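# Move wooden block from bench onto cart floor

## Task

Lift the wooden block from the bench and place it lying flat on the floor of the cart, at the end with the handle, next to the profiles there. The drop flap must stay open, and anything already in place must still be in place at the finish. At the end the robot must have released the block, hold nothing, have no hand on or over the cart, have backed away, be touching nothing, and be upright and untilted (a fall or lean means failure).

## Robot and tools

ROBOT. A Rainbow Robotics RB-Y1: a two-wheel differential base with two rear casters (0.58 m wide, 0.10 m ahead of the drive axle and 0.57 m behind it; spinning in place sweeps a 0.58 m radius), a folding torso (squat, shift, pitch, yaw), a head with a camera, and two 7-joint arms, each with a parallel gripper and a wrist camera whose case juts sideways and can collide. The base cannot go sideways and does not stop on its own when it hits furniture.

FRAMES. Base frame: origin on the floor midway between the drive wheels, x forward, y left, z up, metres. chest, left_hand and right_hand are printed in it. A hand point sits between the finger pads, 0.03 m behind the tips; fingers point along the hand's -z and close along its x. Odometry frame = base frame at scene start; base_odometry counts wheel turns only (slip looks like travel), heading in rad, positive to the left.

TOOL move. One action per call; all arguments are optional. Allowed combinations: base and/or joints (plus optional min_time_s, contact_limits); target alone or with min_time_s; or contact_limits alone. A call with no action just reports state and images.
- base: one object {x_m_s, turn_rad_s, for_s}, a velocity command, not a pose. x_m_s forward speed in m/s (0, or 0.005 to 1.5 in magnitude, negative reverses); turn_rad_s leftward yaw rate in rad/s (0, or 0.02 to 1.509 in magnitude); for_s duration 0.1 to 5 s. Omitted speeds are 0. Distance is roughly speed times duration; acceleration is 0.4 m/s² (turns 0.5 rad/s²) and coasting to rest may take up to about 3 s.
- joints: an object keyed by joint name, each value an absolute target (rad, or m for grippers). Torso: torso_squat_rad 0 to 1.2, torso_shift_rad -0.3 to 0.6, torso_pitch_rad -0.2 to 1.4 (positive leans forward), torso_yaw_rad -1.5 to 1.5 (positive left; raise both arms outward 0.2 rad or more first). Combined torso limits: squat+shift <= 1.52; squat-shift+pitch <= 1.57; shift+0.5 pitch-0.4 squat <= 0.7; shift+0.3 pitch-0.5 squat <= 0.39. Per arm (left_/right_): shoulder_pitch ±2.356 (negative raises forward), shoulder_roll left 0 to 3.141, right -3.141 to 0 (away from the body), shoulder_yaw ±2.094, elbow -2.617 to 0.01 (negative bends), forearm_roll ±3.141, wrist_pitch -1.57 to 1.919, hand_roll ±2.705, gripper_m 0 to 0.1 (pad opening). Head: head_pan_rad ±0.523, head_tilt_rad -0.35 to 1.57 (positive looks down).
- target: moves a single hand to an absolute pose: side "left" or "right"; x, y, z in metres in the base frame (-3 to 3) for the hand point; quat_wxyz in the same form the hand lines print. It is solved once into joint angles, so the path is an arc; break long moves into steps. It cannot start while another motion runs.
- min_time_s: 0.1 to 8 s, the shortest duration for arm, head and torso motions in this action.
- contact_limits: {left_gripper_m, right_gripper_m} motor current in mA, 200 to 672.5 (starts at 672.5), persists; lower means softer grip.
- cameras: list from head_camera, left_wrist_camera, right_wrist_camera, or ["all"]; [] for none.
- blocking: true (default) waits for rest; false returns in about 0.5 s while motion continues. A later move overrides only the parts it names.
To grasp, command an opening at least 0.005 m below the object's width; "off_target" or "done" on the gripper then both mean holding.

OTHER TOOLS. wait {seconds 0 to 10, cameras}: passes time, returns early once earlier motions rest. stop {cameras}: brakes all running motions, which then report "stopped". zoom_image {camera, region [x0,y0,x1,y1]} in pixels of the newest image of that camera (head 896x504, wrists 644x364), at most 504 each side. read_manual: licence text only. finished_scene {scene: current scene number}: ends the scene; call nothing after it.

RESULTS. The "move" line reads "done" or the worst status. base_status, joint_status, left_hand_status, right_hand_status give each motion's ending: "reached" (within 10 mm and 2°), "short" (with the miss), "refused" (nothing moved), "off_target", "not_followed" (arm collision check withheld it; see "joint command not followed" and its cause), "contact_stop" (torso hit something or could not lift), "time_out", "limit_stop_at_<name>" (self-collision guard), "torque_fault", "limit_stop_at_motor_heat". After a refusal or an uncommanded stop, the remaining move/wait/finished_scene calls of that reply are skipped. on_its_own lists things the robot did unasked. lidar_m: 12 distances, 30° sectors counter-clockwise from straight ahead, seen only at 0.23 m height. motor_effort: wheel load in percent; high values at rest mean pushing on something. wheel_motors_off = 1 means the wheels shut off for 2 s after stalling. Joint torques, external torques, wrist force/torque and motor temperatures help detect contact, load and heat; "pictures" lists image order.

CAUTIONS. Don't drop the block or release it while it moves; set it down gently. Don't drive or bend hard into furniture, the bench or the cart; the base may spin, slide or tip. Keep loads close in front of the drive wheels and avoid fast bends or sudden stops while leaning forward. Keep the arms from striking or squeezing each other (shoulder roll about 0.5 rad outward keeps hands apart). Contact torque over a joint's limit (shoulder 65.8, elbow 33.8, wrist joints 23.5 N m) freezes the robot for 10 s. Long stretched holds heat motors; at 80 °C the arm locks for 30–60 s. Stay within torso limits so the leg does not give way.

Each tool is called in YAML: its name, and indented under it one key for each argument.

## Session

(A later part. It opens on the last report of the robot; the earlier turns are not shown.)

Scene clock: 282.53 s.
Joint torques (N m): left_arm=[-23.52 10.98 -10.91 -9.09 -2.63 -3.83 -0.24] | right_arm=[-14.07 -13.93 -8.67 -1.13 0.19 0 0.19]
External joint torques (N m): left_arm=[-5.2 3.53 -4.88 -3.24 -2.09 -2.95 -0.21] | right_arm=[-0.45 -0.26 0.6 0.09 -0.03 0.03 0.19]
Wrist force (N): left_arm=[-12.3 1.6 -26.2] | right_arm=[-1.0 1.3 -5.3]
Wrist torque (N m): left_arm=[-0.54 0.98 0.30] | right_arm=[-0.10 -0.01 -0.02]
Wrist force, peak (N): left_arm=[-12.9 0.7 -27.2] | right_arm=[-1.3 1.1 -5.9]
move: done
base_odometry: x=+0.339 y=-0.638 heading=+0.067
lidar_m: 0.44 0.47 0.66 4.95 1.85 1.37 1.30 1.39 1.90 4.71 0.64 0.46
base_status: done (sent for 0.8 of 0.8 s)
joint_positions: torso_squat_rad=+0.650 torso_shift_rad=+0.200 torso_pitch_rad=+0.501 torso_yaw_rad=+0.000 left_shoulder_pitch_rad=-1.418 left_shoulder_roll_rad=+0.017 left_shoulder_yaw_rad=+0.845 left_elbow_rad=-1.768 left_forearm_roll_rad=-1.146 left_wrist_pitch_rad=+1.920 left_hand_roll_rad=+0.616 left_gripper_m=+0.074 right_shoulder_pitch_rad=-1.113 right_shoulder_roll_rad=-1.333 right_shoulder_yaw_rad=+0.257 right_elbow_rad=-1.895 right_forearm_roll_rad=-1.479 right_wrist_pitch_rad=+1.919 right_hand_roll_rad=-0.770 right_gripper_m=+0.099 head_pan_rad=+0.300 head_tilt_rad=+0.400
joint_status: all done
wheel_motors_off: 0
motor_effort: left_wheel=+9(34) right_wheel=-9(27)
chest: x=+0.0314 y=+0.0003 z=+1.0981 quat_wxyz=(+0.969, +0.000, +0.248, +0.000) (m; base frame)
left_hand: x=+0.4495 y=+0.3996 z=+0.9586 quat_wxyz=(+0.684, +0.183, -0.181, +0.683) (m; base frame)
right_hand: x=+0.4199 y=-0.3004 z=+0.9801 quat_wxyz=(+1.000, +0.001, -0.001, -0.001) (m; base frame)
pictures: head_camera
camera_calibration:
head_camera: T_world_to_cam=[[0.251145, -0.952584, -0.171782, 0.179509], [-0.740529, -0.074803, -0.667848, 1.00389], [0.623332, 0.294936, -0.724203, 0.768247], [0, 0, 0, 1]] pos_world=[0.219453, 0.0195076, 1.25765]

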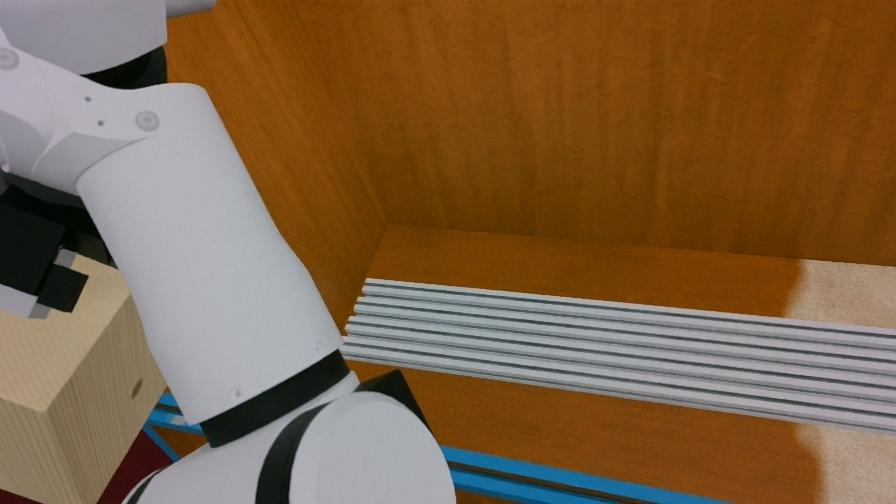

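move:
  base: {"turn_rad_s":0.5,"for_s":1.0}

move:
  base: {"x_m_s":-0.3,"for_s":1.483}

move:
  base: {"turn_rad_s":-0.5,"for_s":1.0}
  joints: {"left_shoulder_pitch_rad":-0.9,"left_shoulder_roll_rad":1.3}
  min_time_s: 2.5

move:
  joints: {"left_shoulder_pitch_rad":-0.8,"left_shoulder_roll_rad":1.4,"left_shoulder_yaw_rad":-0.67,"left_elbow_rad":-1.43,"left_forearm_roll_rad":-2.36,"left_wrist_pitch_rad":-1.02,"left_hand_roll_rad":-0.93}
  min_time_s: 4
  cameras: ["head_camera"]

Scene clock: 286.97 s.
Joint torques (N m): left_arm=[-23.53 10.9 -11.16 -9.19 -2.61 -3.9 -0.24] | right_arm=[-13.7 -13.78 -8.8 -1.23 0.17 0.09 0.24]
External joint torques (N m): left_arm=[-5.21 3.45 -5.13 -3.35 -2.07 -3.02 -0.21] | right_arm=[-0.09 -0.1 0.46 0 -0.05 0.11 0.24]
Wrist force (N): left_arm=[-12.4 1.8 -25.7] | right_arm=[-1.0 1.1 -4.9]
Wrist torque (N m): left_arm=[-0.50 0.98 0.28] | right_arm=[-0.07 0.01 -0.05]
Wrist force, peak (N): left_arm=[-11.8 1.3 -27.6] | right_arm=[-1.1 1.1 -6.0]
move: done
base_odometry: x=+0.339 y=-0.639 heading=+0.567
lidar_m: 0.47 0.64 4.69 1.88 1.36 1.31 1.36 1.87 4.97 0.66 0.46 0.44
base_status: done (sent for 1 of 1 s)
joint_positions: torso_squat_rad=+0.650 torso_shift_rad=+0.200 torso_pitch_rad=+0.501 torso_yaw_rad=+0.000 left_shoulder_pitch_rad=-1.418 left_shoulder_roll_rad=+0.017 left_shoulder_yaw_rad=+0.845 left_elbow_rad=-1.768 left_forearm_roll_rad=-1.146 left_wrist_pitch_rad=+1.920 left_hand_roll_rad=+0.616 left_gripper_m=+0.074 right_shoulder_pitch_rad=-1.113 right_shoulder_roll_rad=-1.333 right_shoulder_yaw_rad=+0.257 right_elbow_rad=-1.895 right_forearm_roll_rad=-1.479 right_wrist_pitch_rad=+1.919 right_hand_roll_rad=-0.770 right_gripper_m=+0.099 head_pan_rad=+0.300 head_tilt_rad=+0.400
joint_status: not commanded
wheel_motors_off: 0
motor_effort: left_wheel=-4(31) right_wheel=+13(38)
chest: x=+0.0314 y=+0.0003 z=+1.0981 quat_wxyz=(+0.969, +0.000, +0.248, +0.000) (m; base frame)
left_hand: x=+0.4495 y=+0.3996 z=+0.9586 quat_wxyz=(+0.684, +0.183, -0.181, +0.683) (m; base frame)
right_hand: x=+0.4199 y=-0.3004 z=+0.9801 quat_wxyz=(+1.000, +0.001, -0.001, -0.001) (m; base frame)
pictures: none

Scene clock: 289.63 s.
Joint torques (N m): left_arm=[-23.43 11.12 -11.2 -9.03 -2.54 -3.94 -0.33] | right_arm=[-14.09 -13.73 -8.76 -1.16 0.1 0.03 0.25]
External joint torques (N m): left_arm=[-5.11 3.67 -5.17 -3.19 -2 -3.06 -0.31] | right_arm=[-0.47 -0.06 0.5 0.07 -0.12 0.05 0.25]
Wrist force (N): left_arm=[-12.7 1.5 -26.1] | right_arm=[-0.9 1.0 -5.2]
Wrist torque (N m): left_arm=[-0.49 0.95 0.29] | right_arm=[-0.07 0.00 -0.03]
Wrist force, peak (N): left_arm=[-13.4 -0.4 -27.4] | right_arm=[-0.9 1.0 -5.9]
move: done
base_odometry: x=-0.032 y=-0.875 heading=+0.567
lidar_m: 0.87 1.17 3.83 1.33 0.95 0.92 0.96 1.32 3.52 2.32 0.86 0.82
base_status: done (sent for 1.47 of 1.47 s)
joint_positions: torso_squat_rad=+0.650 torso_shift_rad=+0.200 torso_pitch_rad=+0.501 torso_yaw_rad=+0.000 left_shoulder_pitch_rad=-1.418 left_shoulder_roll_rad=+0.017 left_shoulder_yaw_rad=+0.845 left_elbow_rad=-1.768 left_forearm_roll_rad=-1.146 left_wrist_pitch_rad=+1.920 left_hand_roll_rad=+0.616 left_gripper_m=+0.074 right_shoulder_pitch_rad=-1.113 right_shoulder_roll_rad=-1.333 right_shoulder_yaw_rad=+0.257 right_elbow_rad=-1.895 right_forearm_roll_rad=-1.479 right_wrist_pitch_rad=+1.919 right_hand_roll_rad=-0.770 right_gripper_m=+0.099 head_pan_rad=+0.300 head_tilt_rad=+0.400
joint_status: not commanded
wheel_motors_off: 0
motor_effort: left_wheel=+1(39) right_wheel=-2(22)
chest: x=+0.0314 y=+0.0003 z=+1.0981 quat_wxyz=(+0.969, +0.000, +0.248, +0.000) (m; base frame)
left_hand: x=+0.4495 y=+0.3996 z=+0.9586 quat_wxyz=(+0.684, +0.183, -0.181, +0.683) (m; base frame)
right_hand: x=+0.4199 y=-0.3004 z=+0.9801 quat_wxyz=(+1.000, +0.001, -0.001, -0.001) (m; base frame)
pictures: none

Scene clock: 292.43 s.
Joint torques (N m): left_arm=[-3.08 25.06 -3.07 -6.27 -1.94 -9.21 -0.48] | right_arm=[-13.94 -14.07 -8.54 -1.29 0.08 0.11 0.26]
External joint torques (N m): left_arm=[2.83 5.92 -4.74 -3.55 -1.52 -7.27 -0.42] | right_arm=[-0.32 -0.39 0.73 -0.07 -0.14 0.13 0.26]
Wrist force (N): left_arm=[-25.3 11.5 -4.4] | right_arm=[-1.0 1.0 -5.2]
Wrist torque (N m): left_arm=[0.35 1.66 0.47] | right_arm=[-0.09 -0.02 -0.05]
Wrist force, peak (N): left_arm=[-20.6 2.1 -22.7] | right_arm=[-0.8 1.3 -5.9]
move: done
base_odometry: x=-0.033 y=-0.875 heading=+0.068
lidar_m: 0.84 0.87 1.23 3.55 1.32 0.97 0.93 0.99 1.37 3.86 2.30 0.87
base_status: done (sent for 1 of 1 s)
joint_positions: torso_squat_rad=+0.650 torso_shift_rad=+0.200 torso_pitch_rad=+0.500 torso_yaw_rad=+0.000 left_shoulder_pitch_rad=-0.901 left_shoulder_roll_rad=+1.298 left_shoulder_yaw_rad=+0.845 left_elbow_rad=-1.768 left_forearm_roll_rad=-1.146 left_wrist_pitch_rad=+1.921 left_hand_roll_rad=+0.616 left_gripper_m=+0.074 right_shoulder_pitch_rad=-1.113 right_shoulder_roll_rad=-1.333 right_shoulder_yaw_rad=+0.257 right_elbow_rad=-1.895 right_forearm_roll_rad=-1.479 right_wrist_pitch_rad=+1.919 right_hand_roll_rad=-0.770 right_gripper_m=+0.099 head_pan_rad=+0.300 head_tilt_rad=+0.400
joint_status: all done
wheel_motors_off: 0
motor_effort: left_wheel=+17(36) right_wheel=-4(26)
chest: x=+0.0313 y=+0.0004 z=+1.0981 quat_wxyz=(+0.969, +0.000, +0.248, +0.000) (m; base frame)
left_hand: x=+0.1352 y=+0.6515 z=+1.3414 quat_wxyz=(+0.169, +0.553, -0.398, +0.712) (m; base frame)
right_hand: x=+0.4198 y=-0.3004 z=+0.9803 quat_wxyz=(+1.000, +0.001, -0.002, -0.001) (m; base frame)
pictures: none

Scene clock: 296.73 s.
Joint torques (N m): left_arm=[-17.97 25.28 16.52 0.08 -4.09 -0.19 -0.4] | right_arm=[-13.89 -13.9 -8.73 -1.33 0.11 0.2 0.28]
External joint torques (N m): left_arm=[-6.37 5.83 7.19 0.38 -3.1 -0.1 -0.37] | right_arm=[-0.27 -0.22 0.54 -0.11 -0.11 0.23 0.28]
Wrist force (N): left_arm=[-10.3 10.2 -25.2] | right_arm=[-1.0 1.3 -5.2]
Wrist torque (N m): left_arm=[-0.27 0.86 0.40] | right_arm=[-0.11 0.00 -0.04]
Wrist force, peak (N): left_arm=[16.5 22.1 -19.1] | right_arm=[-1.3 0.9 -6.0]
move: done
base_odometry: x=-0.033 y=-0.875 heading=+0.068
lidar_m: 0.83 0.87 1.23 3.55 1.30 0.96 0.93 0.98 1.36 3.84 2.29 0.87
base_status: not commanded
joint_positions: torso_squat_rad=+0.650 torso_shift_rad=+0.200 torso_pitch_rad=+0.501 torso_yaw_rad=+0.000 left_shoulder_pitch_rad=-0.798 left_shoulder_roll_rad=+1.398 left_shoulder_yaw_rad=-0.671 left_elbow_rad=-1.430 left_forearm_roll_rad=-2.359 left_wrist_pitch_rad=-1.020 left_hand_roll_rad=-0.930 left_gripper_m=+0.074 right_shoulder_pitch_rad=-1.113 right_shoulder_roll_rad=-1.333 right_shoulder_yaw_rad=+0.257 right_elbow_rad=-1.895 right_forearm_roll_rad=-1.479 right_wrist_pitch_rad=+1.919 right_hand_roll_rad=-0.770 right_gripper_m=+0.099 head_pan_rad=+0.300 head_tilt_rad=+0.400
joint_status: all done
wheel_motors_off: 0
motor_effort: left_wheel=+18(19) right_wheel=-6(8)
chest: x=+0.0316 y=+0.0003 z=+1.0980 quat_wxyz=(+0.969, +0.000, +0.248, +0.000) (m; base frame)
left_hand: x=+0.4816 y=+0.5427 z=+0.7968 quat_wxyz=(-0.647, -0.036, +0.278, -0.709) (m; base frame)
right_hand: x=+0.4201 y=-0.3004 z=+0.9799 quat_wxyz=(+1.000, +0.001, -0.001, -0.001) (m; base frame)
pictures: head_camera
camera_calibration:
head_camera: T_world_to_cam=[[0.251084, -0.952586, -0.171865, 0.179543], [-0.740818, -0.0748321, -0.667524, 1.00356], [0.623013, 0.294925, -0.724482, 0.7684], [0, 0, 0, 1]] pos_world=[0.219653, 0.0195075, 1.25745]

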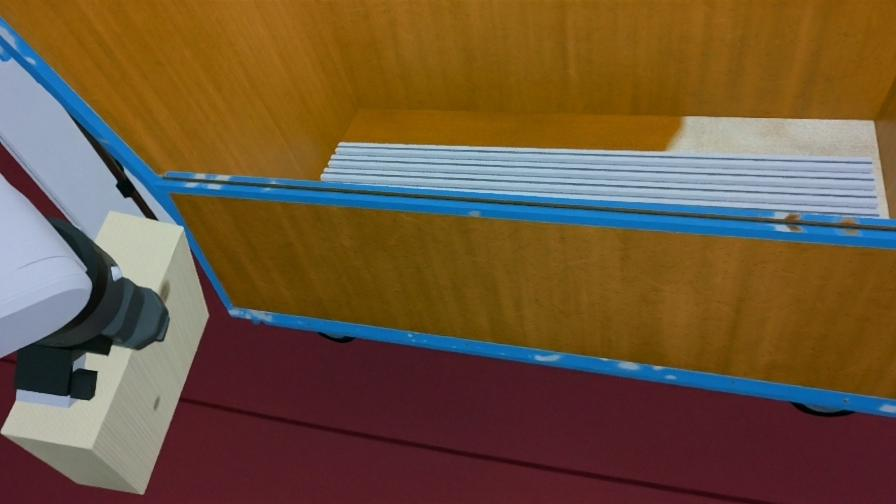

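move:
  target: {"side":"left","x":0.45,"y":0.58,"z":0.94,"quat_wxyz":[0.683,0.183,-0.183,0.683]}
  min_time_s: 1.5

move:
  base: {"x_m_s":0.3,"for_s":1.933}
  cameras: ["head_camera","right_wrist_camera"]

Scene clock: 300.03 s.
Joint torques (N m): left_arm=[-17.67 25.3 15.72 1.41 -4.36 -1.71 -0.57] | right_arm=[-13.82 -13.89 -8.62 -1.34 0.17 0.07 0.18]
External joint torques (N m): left_arm=[-5.2 5.79 6.33 1.04 -3.31 -1.41 -0.55] | right_arm=[-0.21 -0.21 0.65 -0.12 -0.05 0.09 0.18]
Wrist force (N): left_arm=[-12.4 0.8 -25.8] | right_arm=[-0.7 1.2 -5.5]
Wrist torque (N m): left_arm=[-0.89 0.95 0.46] | right_arm=[-0.09 0.05 -0.02]
Wrist force, peak (N): left_arm=[-11.4 12.0 -26.6] | right_arm=[-0.6 1.8 -5.9]
move: done
base_odometry: x=-0.033 y=-0.875 heading=+0.068
lidar_m: 0.83 0.86 1.21 3.55 1.30 0.95 0.92 0.97 1.36 3.83 2.28 0.87
base_status: not commanded
joint_positions: torso_squat_rad=+0.650 torso_shift_rad=+0.200 torso_pitch_rad=+0.501 torso_yaw_rad=+0.000 left_shoulder_pitch_rad=-1.056 left_shoulder_roll_rad=+1.566 left_shoulder_yaw_rad=-0.604 left_elbow_rad=-1.362 left_forearm_roll_rad=-2.070 left_wrist_pitch_rad=-1.554 left_hand_roll_rad=-1.402 left_gripper_m=+0.074 right_shoulder_pitch_rad=-1.113 right_shoulder_roll_rad=-1.333 right_shoulder_yaw_rad=+0.257 right_elbow_rad=-1.895 right_forearm_roll_rad=-1.479 right_wrist_pitch_rad=+1.919 right_hand_roll_rad=-0.770 right_gripper_m=+0.099 head_pan_rad=+0.300 head_tilt_rad=+0.400
joint_status: all done
wheel_motors_off: 0
motor_effort: left_wheel=+17(18) right_wheel=-5(7)
chest: x=+0.0315 y=+0.0003 z=+1.0981 quat_wxyz=(+0.969, +0.000, +0.248, +0.000) (m; base frame)
left_hand: x=+0.4495 y=+0.5794 z=+0.9385 quat_wxyz=(-0.684, -0.183, +0.182, -0.683) (m; base frame)
left_hand_status: reached (checked arc, planned for 1.5 s): 2 mm and 0.2 deg off.
right_hand: x=+0.4200 y=-0.3004 z=+0.9800 quat_wxyz=(+1.000, +0.001, -0.001, -0.001) (m; base frame)
pictures: none

Scene clock: 303.03 s.
Joint torques (N m): left_arm=[-17.22 25.52 15.48 1.1 -4.47 -1.7 -0.53] | right_arm=[-14.02 -13.86 -8.57 -1.2 0.22 0.07 0.2]
External joint torques (N m): left_arm=[-4.75 6.02 6.1 0.73 -3.42 -1.39 -0.51] | right_arm=[-0.41 -0.18 0.7 0.02 0 0.1 0.2]
Wrist force (N): left_arm=[-11.9 1.5 -26.0] | right_arm=[-1.0 0.9 -5.4]
Wrist torque (N m): left_arm=[-0.77 1.00 0.47] | right_arm=[-0.04 -0.04 -0.02]
Wrist force, peak (N): left_arm=[-13.3 2.4 -26.7] | right_arm=[-1.0 0.7 -5.9]
move: done
base_odometry: x=+0.546 y=-0.836 heading=+0.068
lidar_m: 0.25 0.26 0.37 2.16 2.12 1.57 1.50 1.59 2.19 4.02 0.36 0.26
base_status: done (sent for 1.93 of 1.93 s)
joint_positions: torso_squat_rad=+0.650 torso_shift_rad=+0.200 torso_pitch_rad=+0.501 torso_yaw_rad=+0.000 left_shoulder_pitch_rad=-1.056 left_shoulder_roll_rad=+1.565 left_shoulder_yaw_rad=-0.604 left_elbow_rad=-1.362 left_forearm_roll_rad=-2.070 left_wrist_pitch_rad=-1.554 left_hand_roll_rad=-1.402 left_gripper_m=+0.074 right_shoulder_pitch_rad=-1.113 right_shoulder_roll_rad=-1.333 right_shoulder_yaw_rad=+0.257 right_elbow_rad=-1.895 right_forearm_roll_rad=-1.479 right_wrist_pitch_rad=+1.919 right_hand_roll_rad=-0.770 right_gripper_m=+0.099 head_pan_rad=+0.300 head_tilt_rad=+0.400
joint_status: not commanded
wheel_motors_off: 0
motor_effort: left_wheel=+0(45) right_wheel=-1(26)
chest: x=+0.0315 y=+0.0003 z=+1.0981 quat_wxyz=(+0.969, +0.000, +0.248, +0.000) (m; base frame)
left_hand: x=+0.4496 y=+0.5793 z=+0.9385 quat_wxyz=(-0.684, -0.183, +0.182, -0.683) (m; base frame)
right_hand: x=+0.4200 y=-0.3004 z=+0.9800 quat_wxyz=(+1.000, +0.001, -0.001, -0.001) (m; base frame)
pictures: head_camera, right_wrist_camera
camera_calibration:
head_camera: T_world_to_cam=[[0.251196, -0.952576, -0.171757, 0.179425], [-0.74069, -0.0749376, -0.667654, 1.00369], [0.62312, 0.294931, -0.724387, 0.768392], [0, 0, 0, 1]] pos_world=[0.219553, 0.0195072, 1.25755]
right_wrist_camera: T_world_to_cam=[[-0.999199, -0.0275175, -0.0290571, 0.438597], [-0.0384678, 0.860628, 0.507779, -0.195896], [0.0110345, 0.50849, -0.860997, 1.06412], [0, 0, 0, 1]] pos_world=[0.418968, -0.36043, 1.02842]

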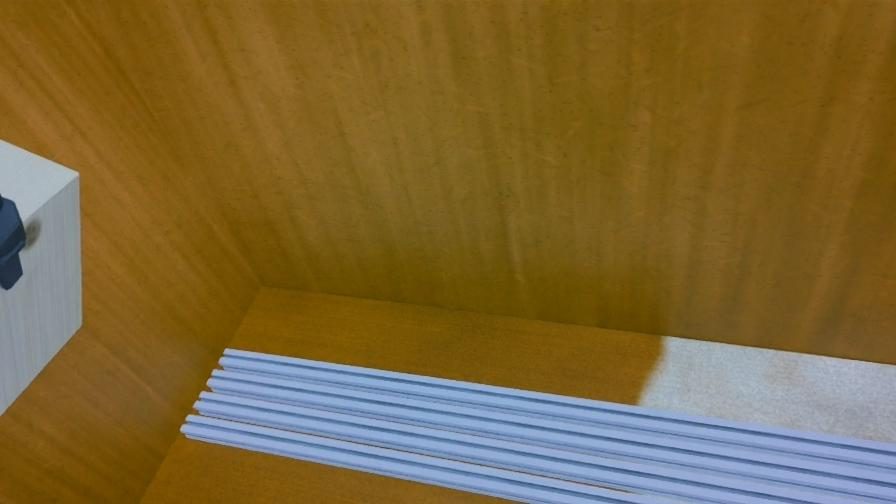

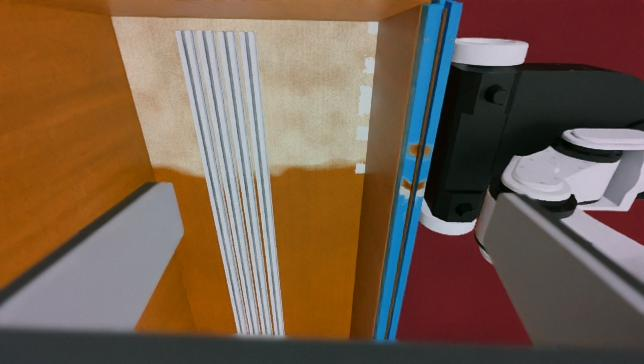

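move:
  base: {"turn_rad_s":0.06,"for_s":0.4}

move:
  joints: {"torso_squat_rad":0.8,"torso_shift_rad":0.28,"torso_pitch_rad":0.69,"head_tilt_rad":0.5,"head_pan_rad":0.4}
  min_time_s: 1.8

move:
  target: {"side":"left","x":0.455,"y":0.6,"z":0.74,"quat_wxyz":[0.683,0.183,-0.183,0.683]}
  min_time_s: 1.2
  cameras: ["head_camera"]

Scene clock: 308.70 s.
Joint torques (N m): left_arm=[-17.41 25.48 15.27 0.87 -4.48 -1.55 -0.54] | right_arm=[-14.14 -13.97 -8.72 -1.15 0.18 0.02 0.21]
External joint torques (N m): left_arm=[-4.94 5.98 5.88 0.5 -3.43 -1.24 -0.52] | right_arm=[-0.53 -0.3 0.55 0.07 -0.04 0.04 0.21]
Wrist force (N): left_arm=[-12.5 0.8 -26.3] | right_arm=[-0.7 0.6 -5.3]
Wrist torque (N m): left_arm=[-0.82 0.99 0.47] | right_arm=[-0.02 0.03 -0.05]
Wrist force, peak (N): left_arm=[-12.9 1.8 -26.7] | right_arm=[-0.9 1.2 -6.2]
move: done
base_odometry: x=+0.546 y=-0.836 heading=+0.091
lidar_m: 0.25 0.27 0.37 2.16 2.06 1.56 1.50 1.59 2.24 3.67 0.35 0.27
base_status: done (sent for 0.4 of 0.4 s)
joint_positions: torso_squat_rad=+0.650 torso_shift_rad=+0.200 torso_pitch_rad=+0.501 torso_yaw_rad=+0.000 left_shoulder_pitch_rad=-1.056 left_shoulder_roll_rad=+1.565 left_shoulder_yaw_rad=-0.604 left_elbow_rad=-1.362 left_forearm_roll_rad=-2.070 left_wrist_pitch_rad=-1.554 left_hand_roll_rad=-1.402 left_gripper_m=+0.074 right_shoulder_pitch_rad=-1.113 right_shoulder_roll_rad=-1.333 right_shoulder_yaw_rad=+0.257 right_elbow_rad=-1.895 right_forearm_roll_rad=-1.479 right_wrist_pitch_rad=+1.919 right_hand_roll_rad=-0.770 right_gripper_m=+0.099 head_pan_rad=+0.300 head_tilt_rad=+0.400
joint_status: not commanded
wheel_motors_off: 0
motor_effort: left_wheel=-7(21) right_wheel=+4(20)
chest: x=+0.0315 y=+0.0004 z=+1.0981 quat_wxyz=(+0.969, +0.000, +0.248, +0.000) (m; base frame)
left_hand: x=+0.4495 y=+0.5794 z=+0.9385 quat_wxyz=(-0.684, -0.183, +0.182, -0.683) (m; base frame)
right_hand: x=+0.4200 y=-0.3003 z=+0.9801 quat_wxyz=(+1.000, +0.001, -0.001, -0.001) (m; base frame)
pictures: none

Scene clock: 319.80 s.
Joint torques (N m): left_arm=[-15.47 26.19 14.29 1.24 -4.15 -2.64 -0.49] | right_arm=[-1.58 29.36 -7.64 -1.65 0.03 0.23 0.07]
External joint torques (N m): left_arm=[-4.02 5.96 5.26 0.8 -3.17 -2.1 -0.46] | right_arm=[11.18 43.76 1.65 -0.09 -0.09 0.06 0.07]
External joint torques when the fault began: right_arm=[14.97 74.33 2.17 -0.46 0.06 0.43 0.24]
Wrist force (N): left_arm=[-12.2 -1.6 -26.6] | right_arm=[-0.3 1.0 -5.5]
Wrist torque (N m): left_arm=[-0.92 0.98 0.38] | right_arm=[-0.04 0.07 -0.02]
Wrist force, peak (N): left_arm=[-14.4 0.0 -39.0] | right_arm=[1.0 2.2 -8.6]
move: torque_fault
TORQUE FAULT: right_shoulder_roll_rad reached its load limit. The robot stopped for 10 seconds, dropped its targets and accepts commands again. The stop added 9.3 s to the call.
base_odometry: x=+0.546 y=-0.836 heading=+0.092
lidar_m: 0.25 0.26 0.38 2.16 2.09 1.55 1.50 1.61 2.25 3.72 0.37 0.27
base_status: not commanded
joint_positions: torso_squat_rad=+0.758 torso_shift_rad=+0.252 torso_pitch_rad=+0.624 torso_yaw_rad=-0.006 left_shoulder_pitch_rad=-1.057 left_shoulder_roll_rad=+1.565 left_shoulder_yaw_rad=-0.604 left_elbow_rad=-1.362 left_forearm_roll_rad=-2.070 left_wrist_pitch_rad=-1.554 left_hand_roll_rad=-1.402 left_gripper_m=+0.074 right_shoulder_pitch_rad=-1.118 right_shoulder_roll_rad=-1.353 right_shoulder_yaw_rad=+0.257 right_elbow_rad=-1.895 right_forearm_roll_rad=-1.479 right_wrist_pitch_rad=+1.919 right_hand_roll_rad=-0.770 right_gripper_m=+0.099 head_pan_rad=+0.371 head_tilt_rad=+0.472
joint_status: torso_squat_rad torque_fault (moved +0.108 of +0.150); torso_shift_rad torque_fault (moved +0.052 of +0.080); torso_pitch_rad torque_fault (moved +0.123 of +0.189); head_pan_rad torque_fault (moved +0.071 of +0.100); head_tilt_rad torque_fault (moved +0.072 of +0.100)
wheel_motors_off: 0
on_its_own: torso_squat_rad is held at +0.758, not at your +0.800, since a torque_fault; torso_shift_rad is held at +0.254, not at your +0.280, since a torque_fault; torso_pitch_rad is held at +0.628, not at your +0.690, since a torque_fault; head_pan_rad is held at +0.371, not at your +0.400, since a torque_fault; head_tilt_rad is held at +0.472, not at your +0.500, since a torque_fault
motor_effort: left_wheel=+3(38) right_wheel=-5(26)
chest: x=+0.0798 y=+0.0019 z=+1.0239 quat_wxyz=(+0.952, -0.003, +0.307, -0.003) (m; base frame)
left_hand: x=+0.4773 y=+0.5780 z=+0.8104 quat_wxyz=(-0.696, -0.222, +0.138, -0.669) (m; base frame)
right_hand: x=+0.4514 y=-0.3075 z=+0.8657 quat_wxyz=(+0.998, -0.010, +0.055, -0.007) (m; base frame)
pictures: none

not run: a stop that you did not command came earlier in this reply.

move:
  joints: {"torso_squat_rad":0.6,"torso_shift_rad":0.18,"torso_pitch_rad":0.45}
  min_time_s: 1.5

move:
  joints: {"right_shoulder_pitch_rad":0.4,"right_shoulder_roll_rad":-0.5,"right_shoulder_yaw_rad":0,"right_elbow_rad":-2.2,"right_forearm_roll_rad":0,"right_wrist_pitch_rad":0,"right_hand_roll_rad":0,"head_tilt_rad":0.5,"head_pan_rad":0.4}
  min_time_s: 2
  cameras: ["head_camera","right_wrist_camera"]

Scene clock: 325.67 s.
Joint torques (N m): left_arm=[-17.46 25.02 14.92 1.36 -4.52 -1.21 -0.52] | right_arm=[-13.19 -12.15 -8.41 -0.98 0.2 -0.09 0.07]
External joint torques (N m): left_arm=[-4.61 5.95 5.43 1.06 -3.46 -1.01 -0.5] | right_arm=[0.59 1.32 0.84 -0.05 -0.1 0 0.06]
Wrist force (N): left_arm=[-12.3 1.8 -26.2] | right_arm=[-0.6 0.7 -5.6]
Wrist torque (N m): left_arm=[-0.51 1.04 0.40] | right_arm=[-0.05 0.06 -0.01]
Wrist force, peak (N): left_arm=[-12.0 -1.2 -28.2] | right_arm=[-0.1 1.3 -6.4]
move: done
base_odometry: x=+0.546 y=-0.836 heading=+0.092
lidar_m: 0.24 0.27 0.38 2.16 2.09 1.56 1.51 1.60 2.23 3.72 0.36 0.26
base_status: not commanded
joint_positions: torso_squat_rad=+0.600 torso_shift_rad=+0.180 torso_pitch_rad=+0.451 torso_yaw_rad=-0.005 left_shoulder_pitch_rad=-1.056 left_shoulder_roll_rad=+1.565 left_shoulder_yaw_rad=-0.604 left_elbow_rad=-1.362 left_forearm_roll_rad=-2.070 left_wrist_pitch_rad=-1.554 left_hand_roll_rad=-1.402 left_gripper_m=+0.074 right_shoulder_pitch_rad=-1.115 right_shoulder_roll_rad=-1.342 right_shoulder_yaw_rad=+0.257 right_elbow_rad=-1.895 right_forearm_roll_rad=-1.479 right_wrist_pitch_rad=+1.919 right_hand_roll_rad=-0.770 right_gripper_m=+0.099 head_pan_rad=+0.371 head_tilt_rad=+0.472
joint_status: all done
wheel_motors_off: 0
on_its_own: head_pan_rad is held at +0.371, not at your +0.400, since a torque_fault; head_tilt_rad is held at +0.472, not at your +0.500, since a torque_fault
motor_effort: left_wheel=+5(5) right_wheel=-2(7)
chest: x=+0.0104 y=+0.0004 z=+1.1274 quat_wxyz=(+0.975, -0.001, +0.223, -0.002) (m; base frame)
left_hand: x=+0.4382 y=+0.5774 z=+0.9879 quat_wxyz=(-0.680, -0.165, +0.198, -0.686) (m; base frame)
right_hand: x=+0.4035 y=-0.3051 z=+1.0319 quat_wxyz=(+1.000, -0.004, -0.029, -0.005) (m; base frame)
pictures: none

Scene clock: 328.03 s.
Joint torques (N m): left_arm=[-18.24 24.93 15.7 0.63 -4.62 -1.07 -0.46] | right_arm=[3.84 -4.22 -6.03 -9.41 0.08 -1.58 -0.01]
External joint torques (N m): left_arm=[-5.39 5.86 6.21 0.33 -3.56 -0.87 -0.43] | right_arm=[0.71 1.31 -1.49 -0.76 -0.11 0.12 -0.05]
Wrist force (N): left_arm=[-12.4 3.5 -25.6] | right_arm=[-6.5 3.4 -1.0]
Wrist torque (N m): left_arm=[-0.65 1.03 0.40] | right_arm=[-0.32 -0.35 -0.25]
Wrist force, peak (N): left_arm=[-10.5 5.7 -31.1] | right_arm=[-7.3 -0.2 -4.4]
move: done
base_odometry: x=+0.546 y=-0.836 heading=+0.092
lidar_m: 0.25 0.26 0.38 2.17 2.09 1.56 1.50 1.60 2.23 3.73 0.36 0.26
base_status: not commanded
joint_positions: torso_squat_rad=+0.600 torso_shift_rad=+0.180 torso_pitch_rad=+0.451 torso_yaw_rad=-0.005 left_shoulder_pitch_rad=-1.056 left_shoulder_roll_rad=+1.565 left_shoulder_yaw_rad=-0.604 left_elbow_rad=-1.362 left_forearm_roll_rad=-2.070 left_wrist_pitch_rad=-1.554 left_hand_roll_rad=-1.402 left_gripper_m=+0.074 right_shoulder_pitch_rad=+0.400 right_shoulder_roll_rad=-0.500 right_shoulder_yaw_rad=+0.000 right_elbow_rad=-2.200 right_forearm_roll_rad=+0.000 right_wrist_pitch_rad=+0.000 right_hand_roll_rad=+0.000 right_gripper_m=+0.099 head_pan_rad=+0.400 head_tilt_rad=+0.500
joint_status: all done
wheel_motors_off: 0
motor_effort: left_wheel=+3(12) right_wheel=-2(27)
chest: x=+0.0104 y=+0.0004 z=+1.1274 quat_wxyz=(+0.975, -0.001, +0.223, -0.002) (m; base frame)
left_hand: x=+0.4381 y=+0.5775 z=+0.9878 quat_wxyz=(-0.680, -0.165, +0.198, -0.686) (m; base frame)
right_hand: x=+0.3303 y=-0.2871 z=+0.8686 quat_wxyz=(+0.761, -0.080, -0.601, +0.230) (m; base frame)
pictures: head_camera, right_wrist_camera
camera_calibration:
head_camera: T_world_to_cam=[[0.337093, -0.920588, -0.197198, 0.215772], [-0.758527, -0.141494, -0.636095, 0.966344], [0.557679, 0.364003, -0.745987, 0.847775], [0, 0, 0, 1]] pos_world=[0.187477, 0.0267763, 1.28966]
right_wrist_camera: T_world_to_cam=[[-0.138492, -0.467227, -0.873223, 0.668809], [-0.707324, 0.663811, -0.242998, 0.662363], [0.693191, 0.583998, -0.422414, 0.377749], [0, 0, 0, 1]] pos_world=[0.299278, -0.347803, 0.904539]

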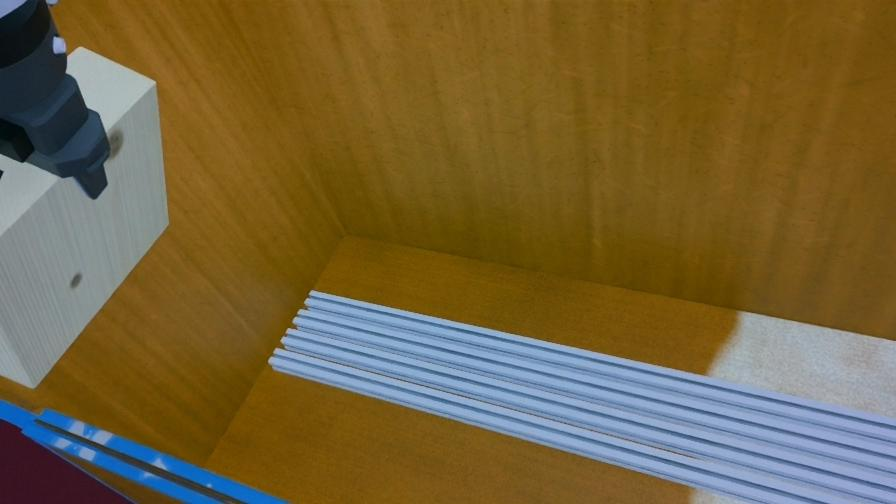

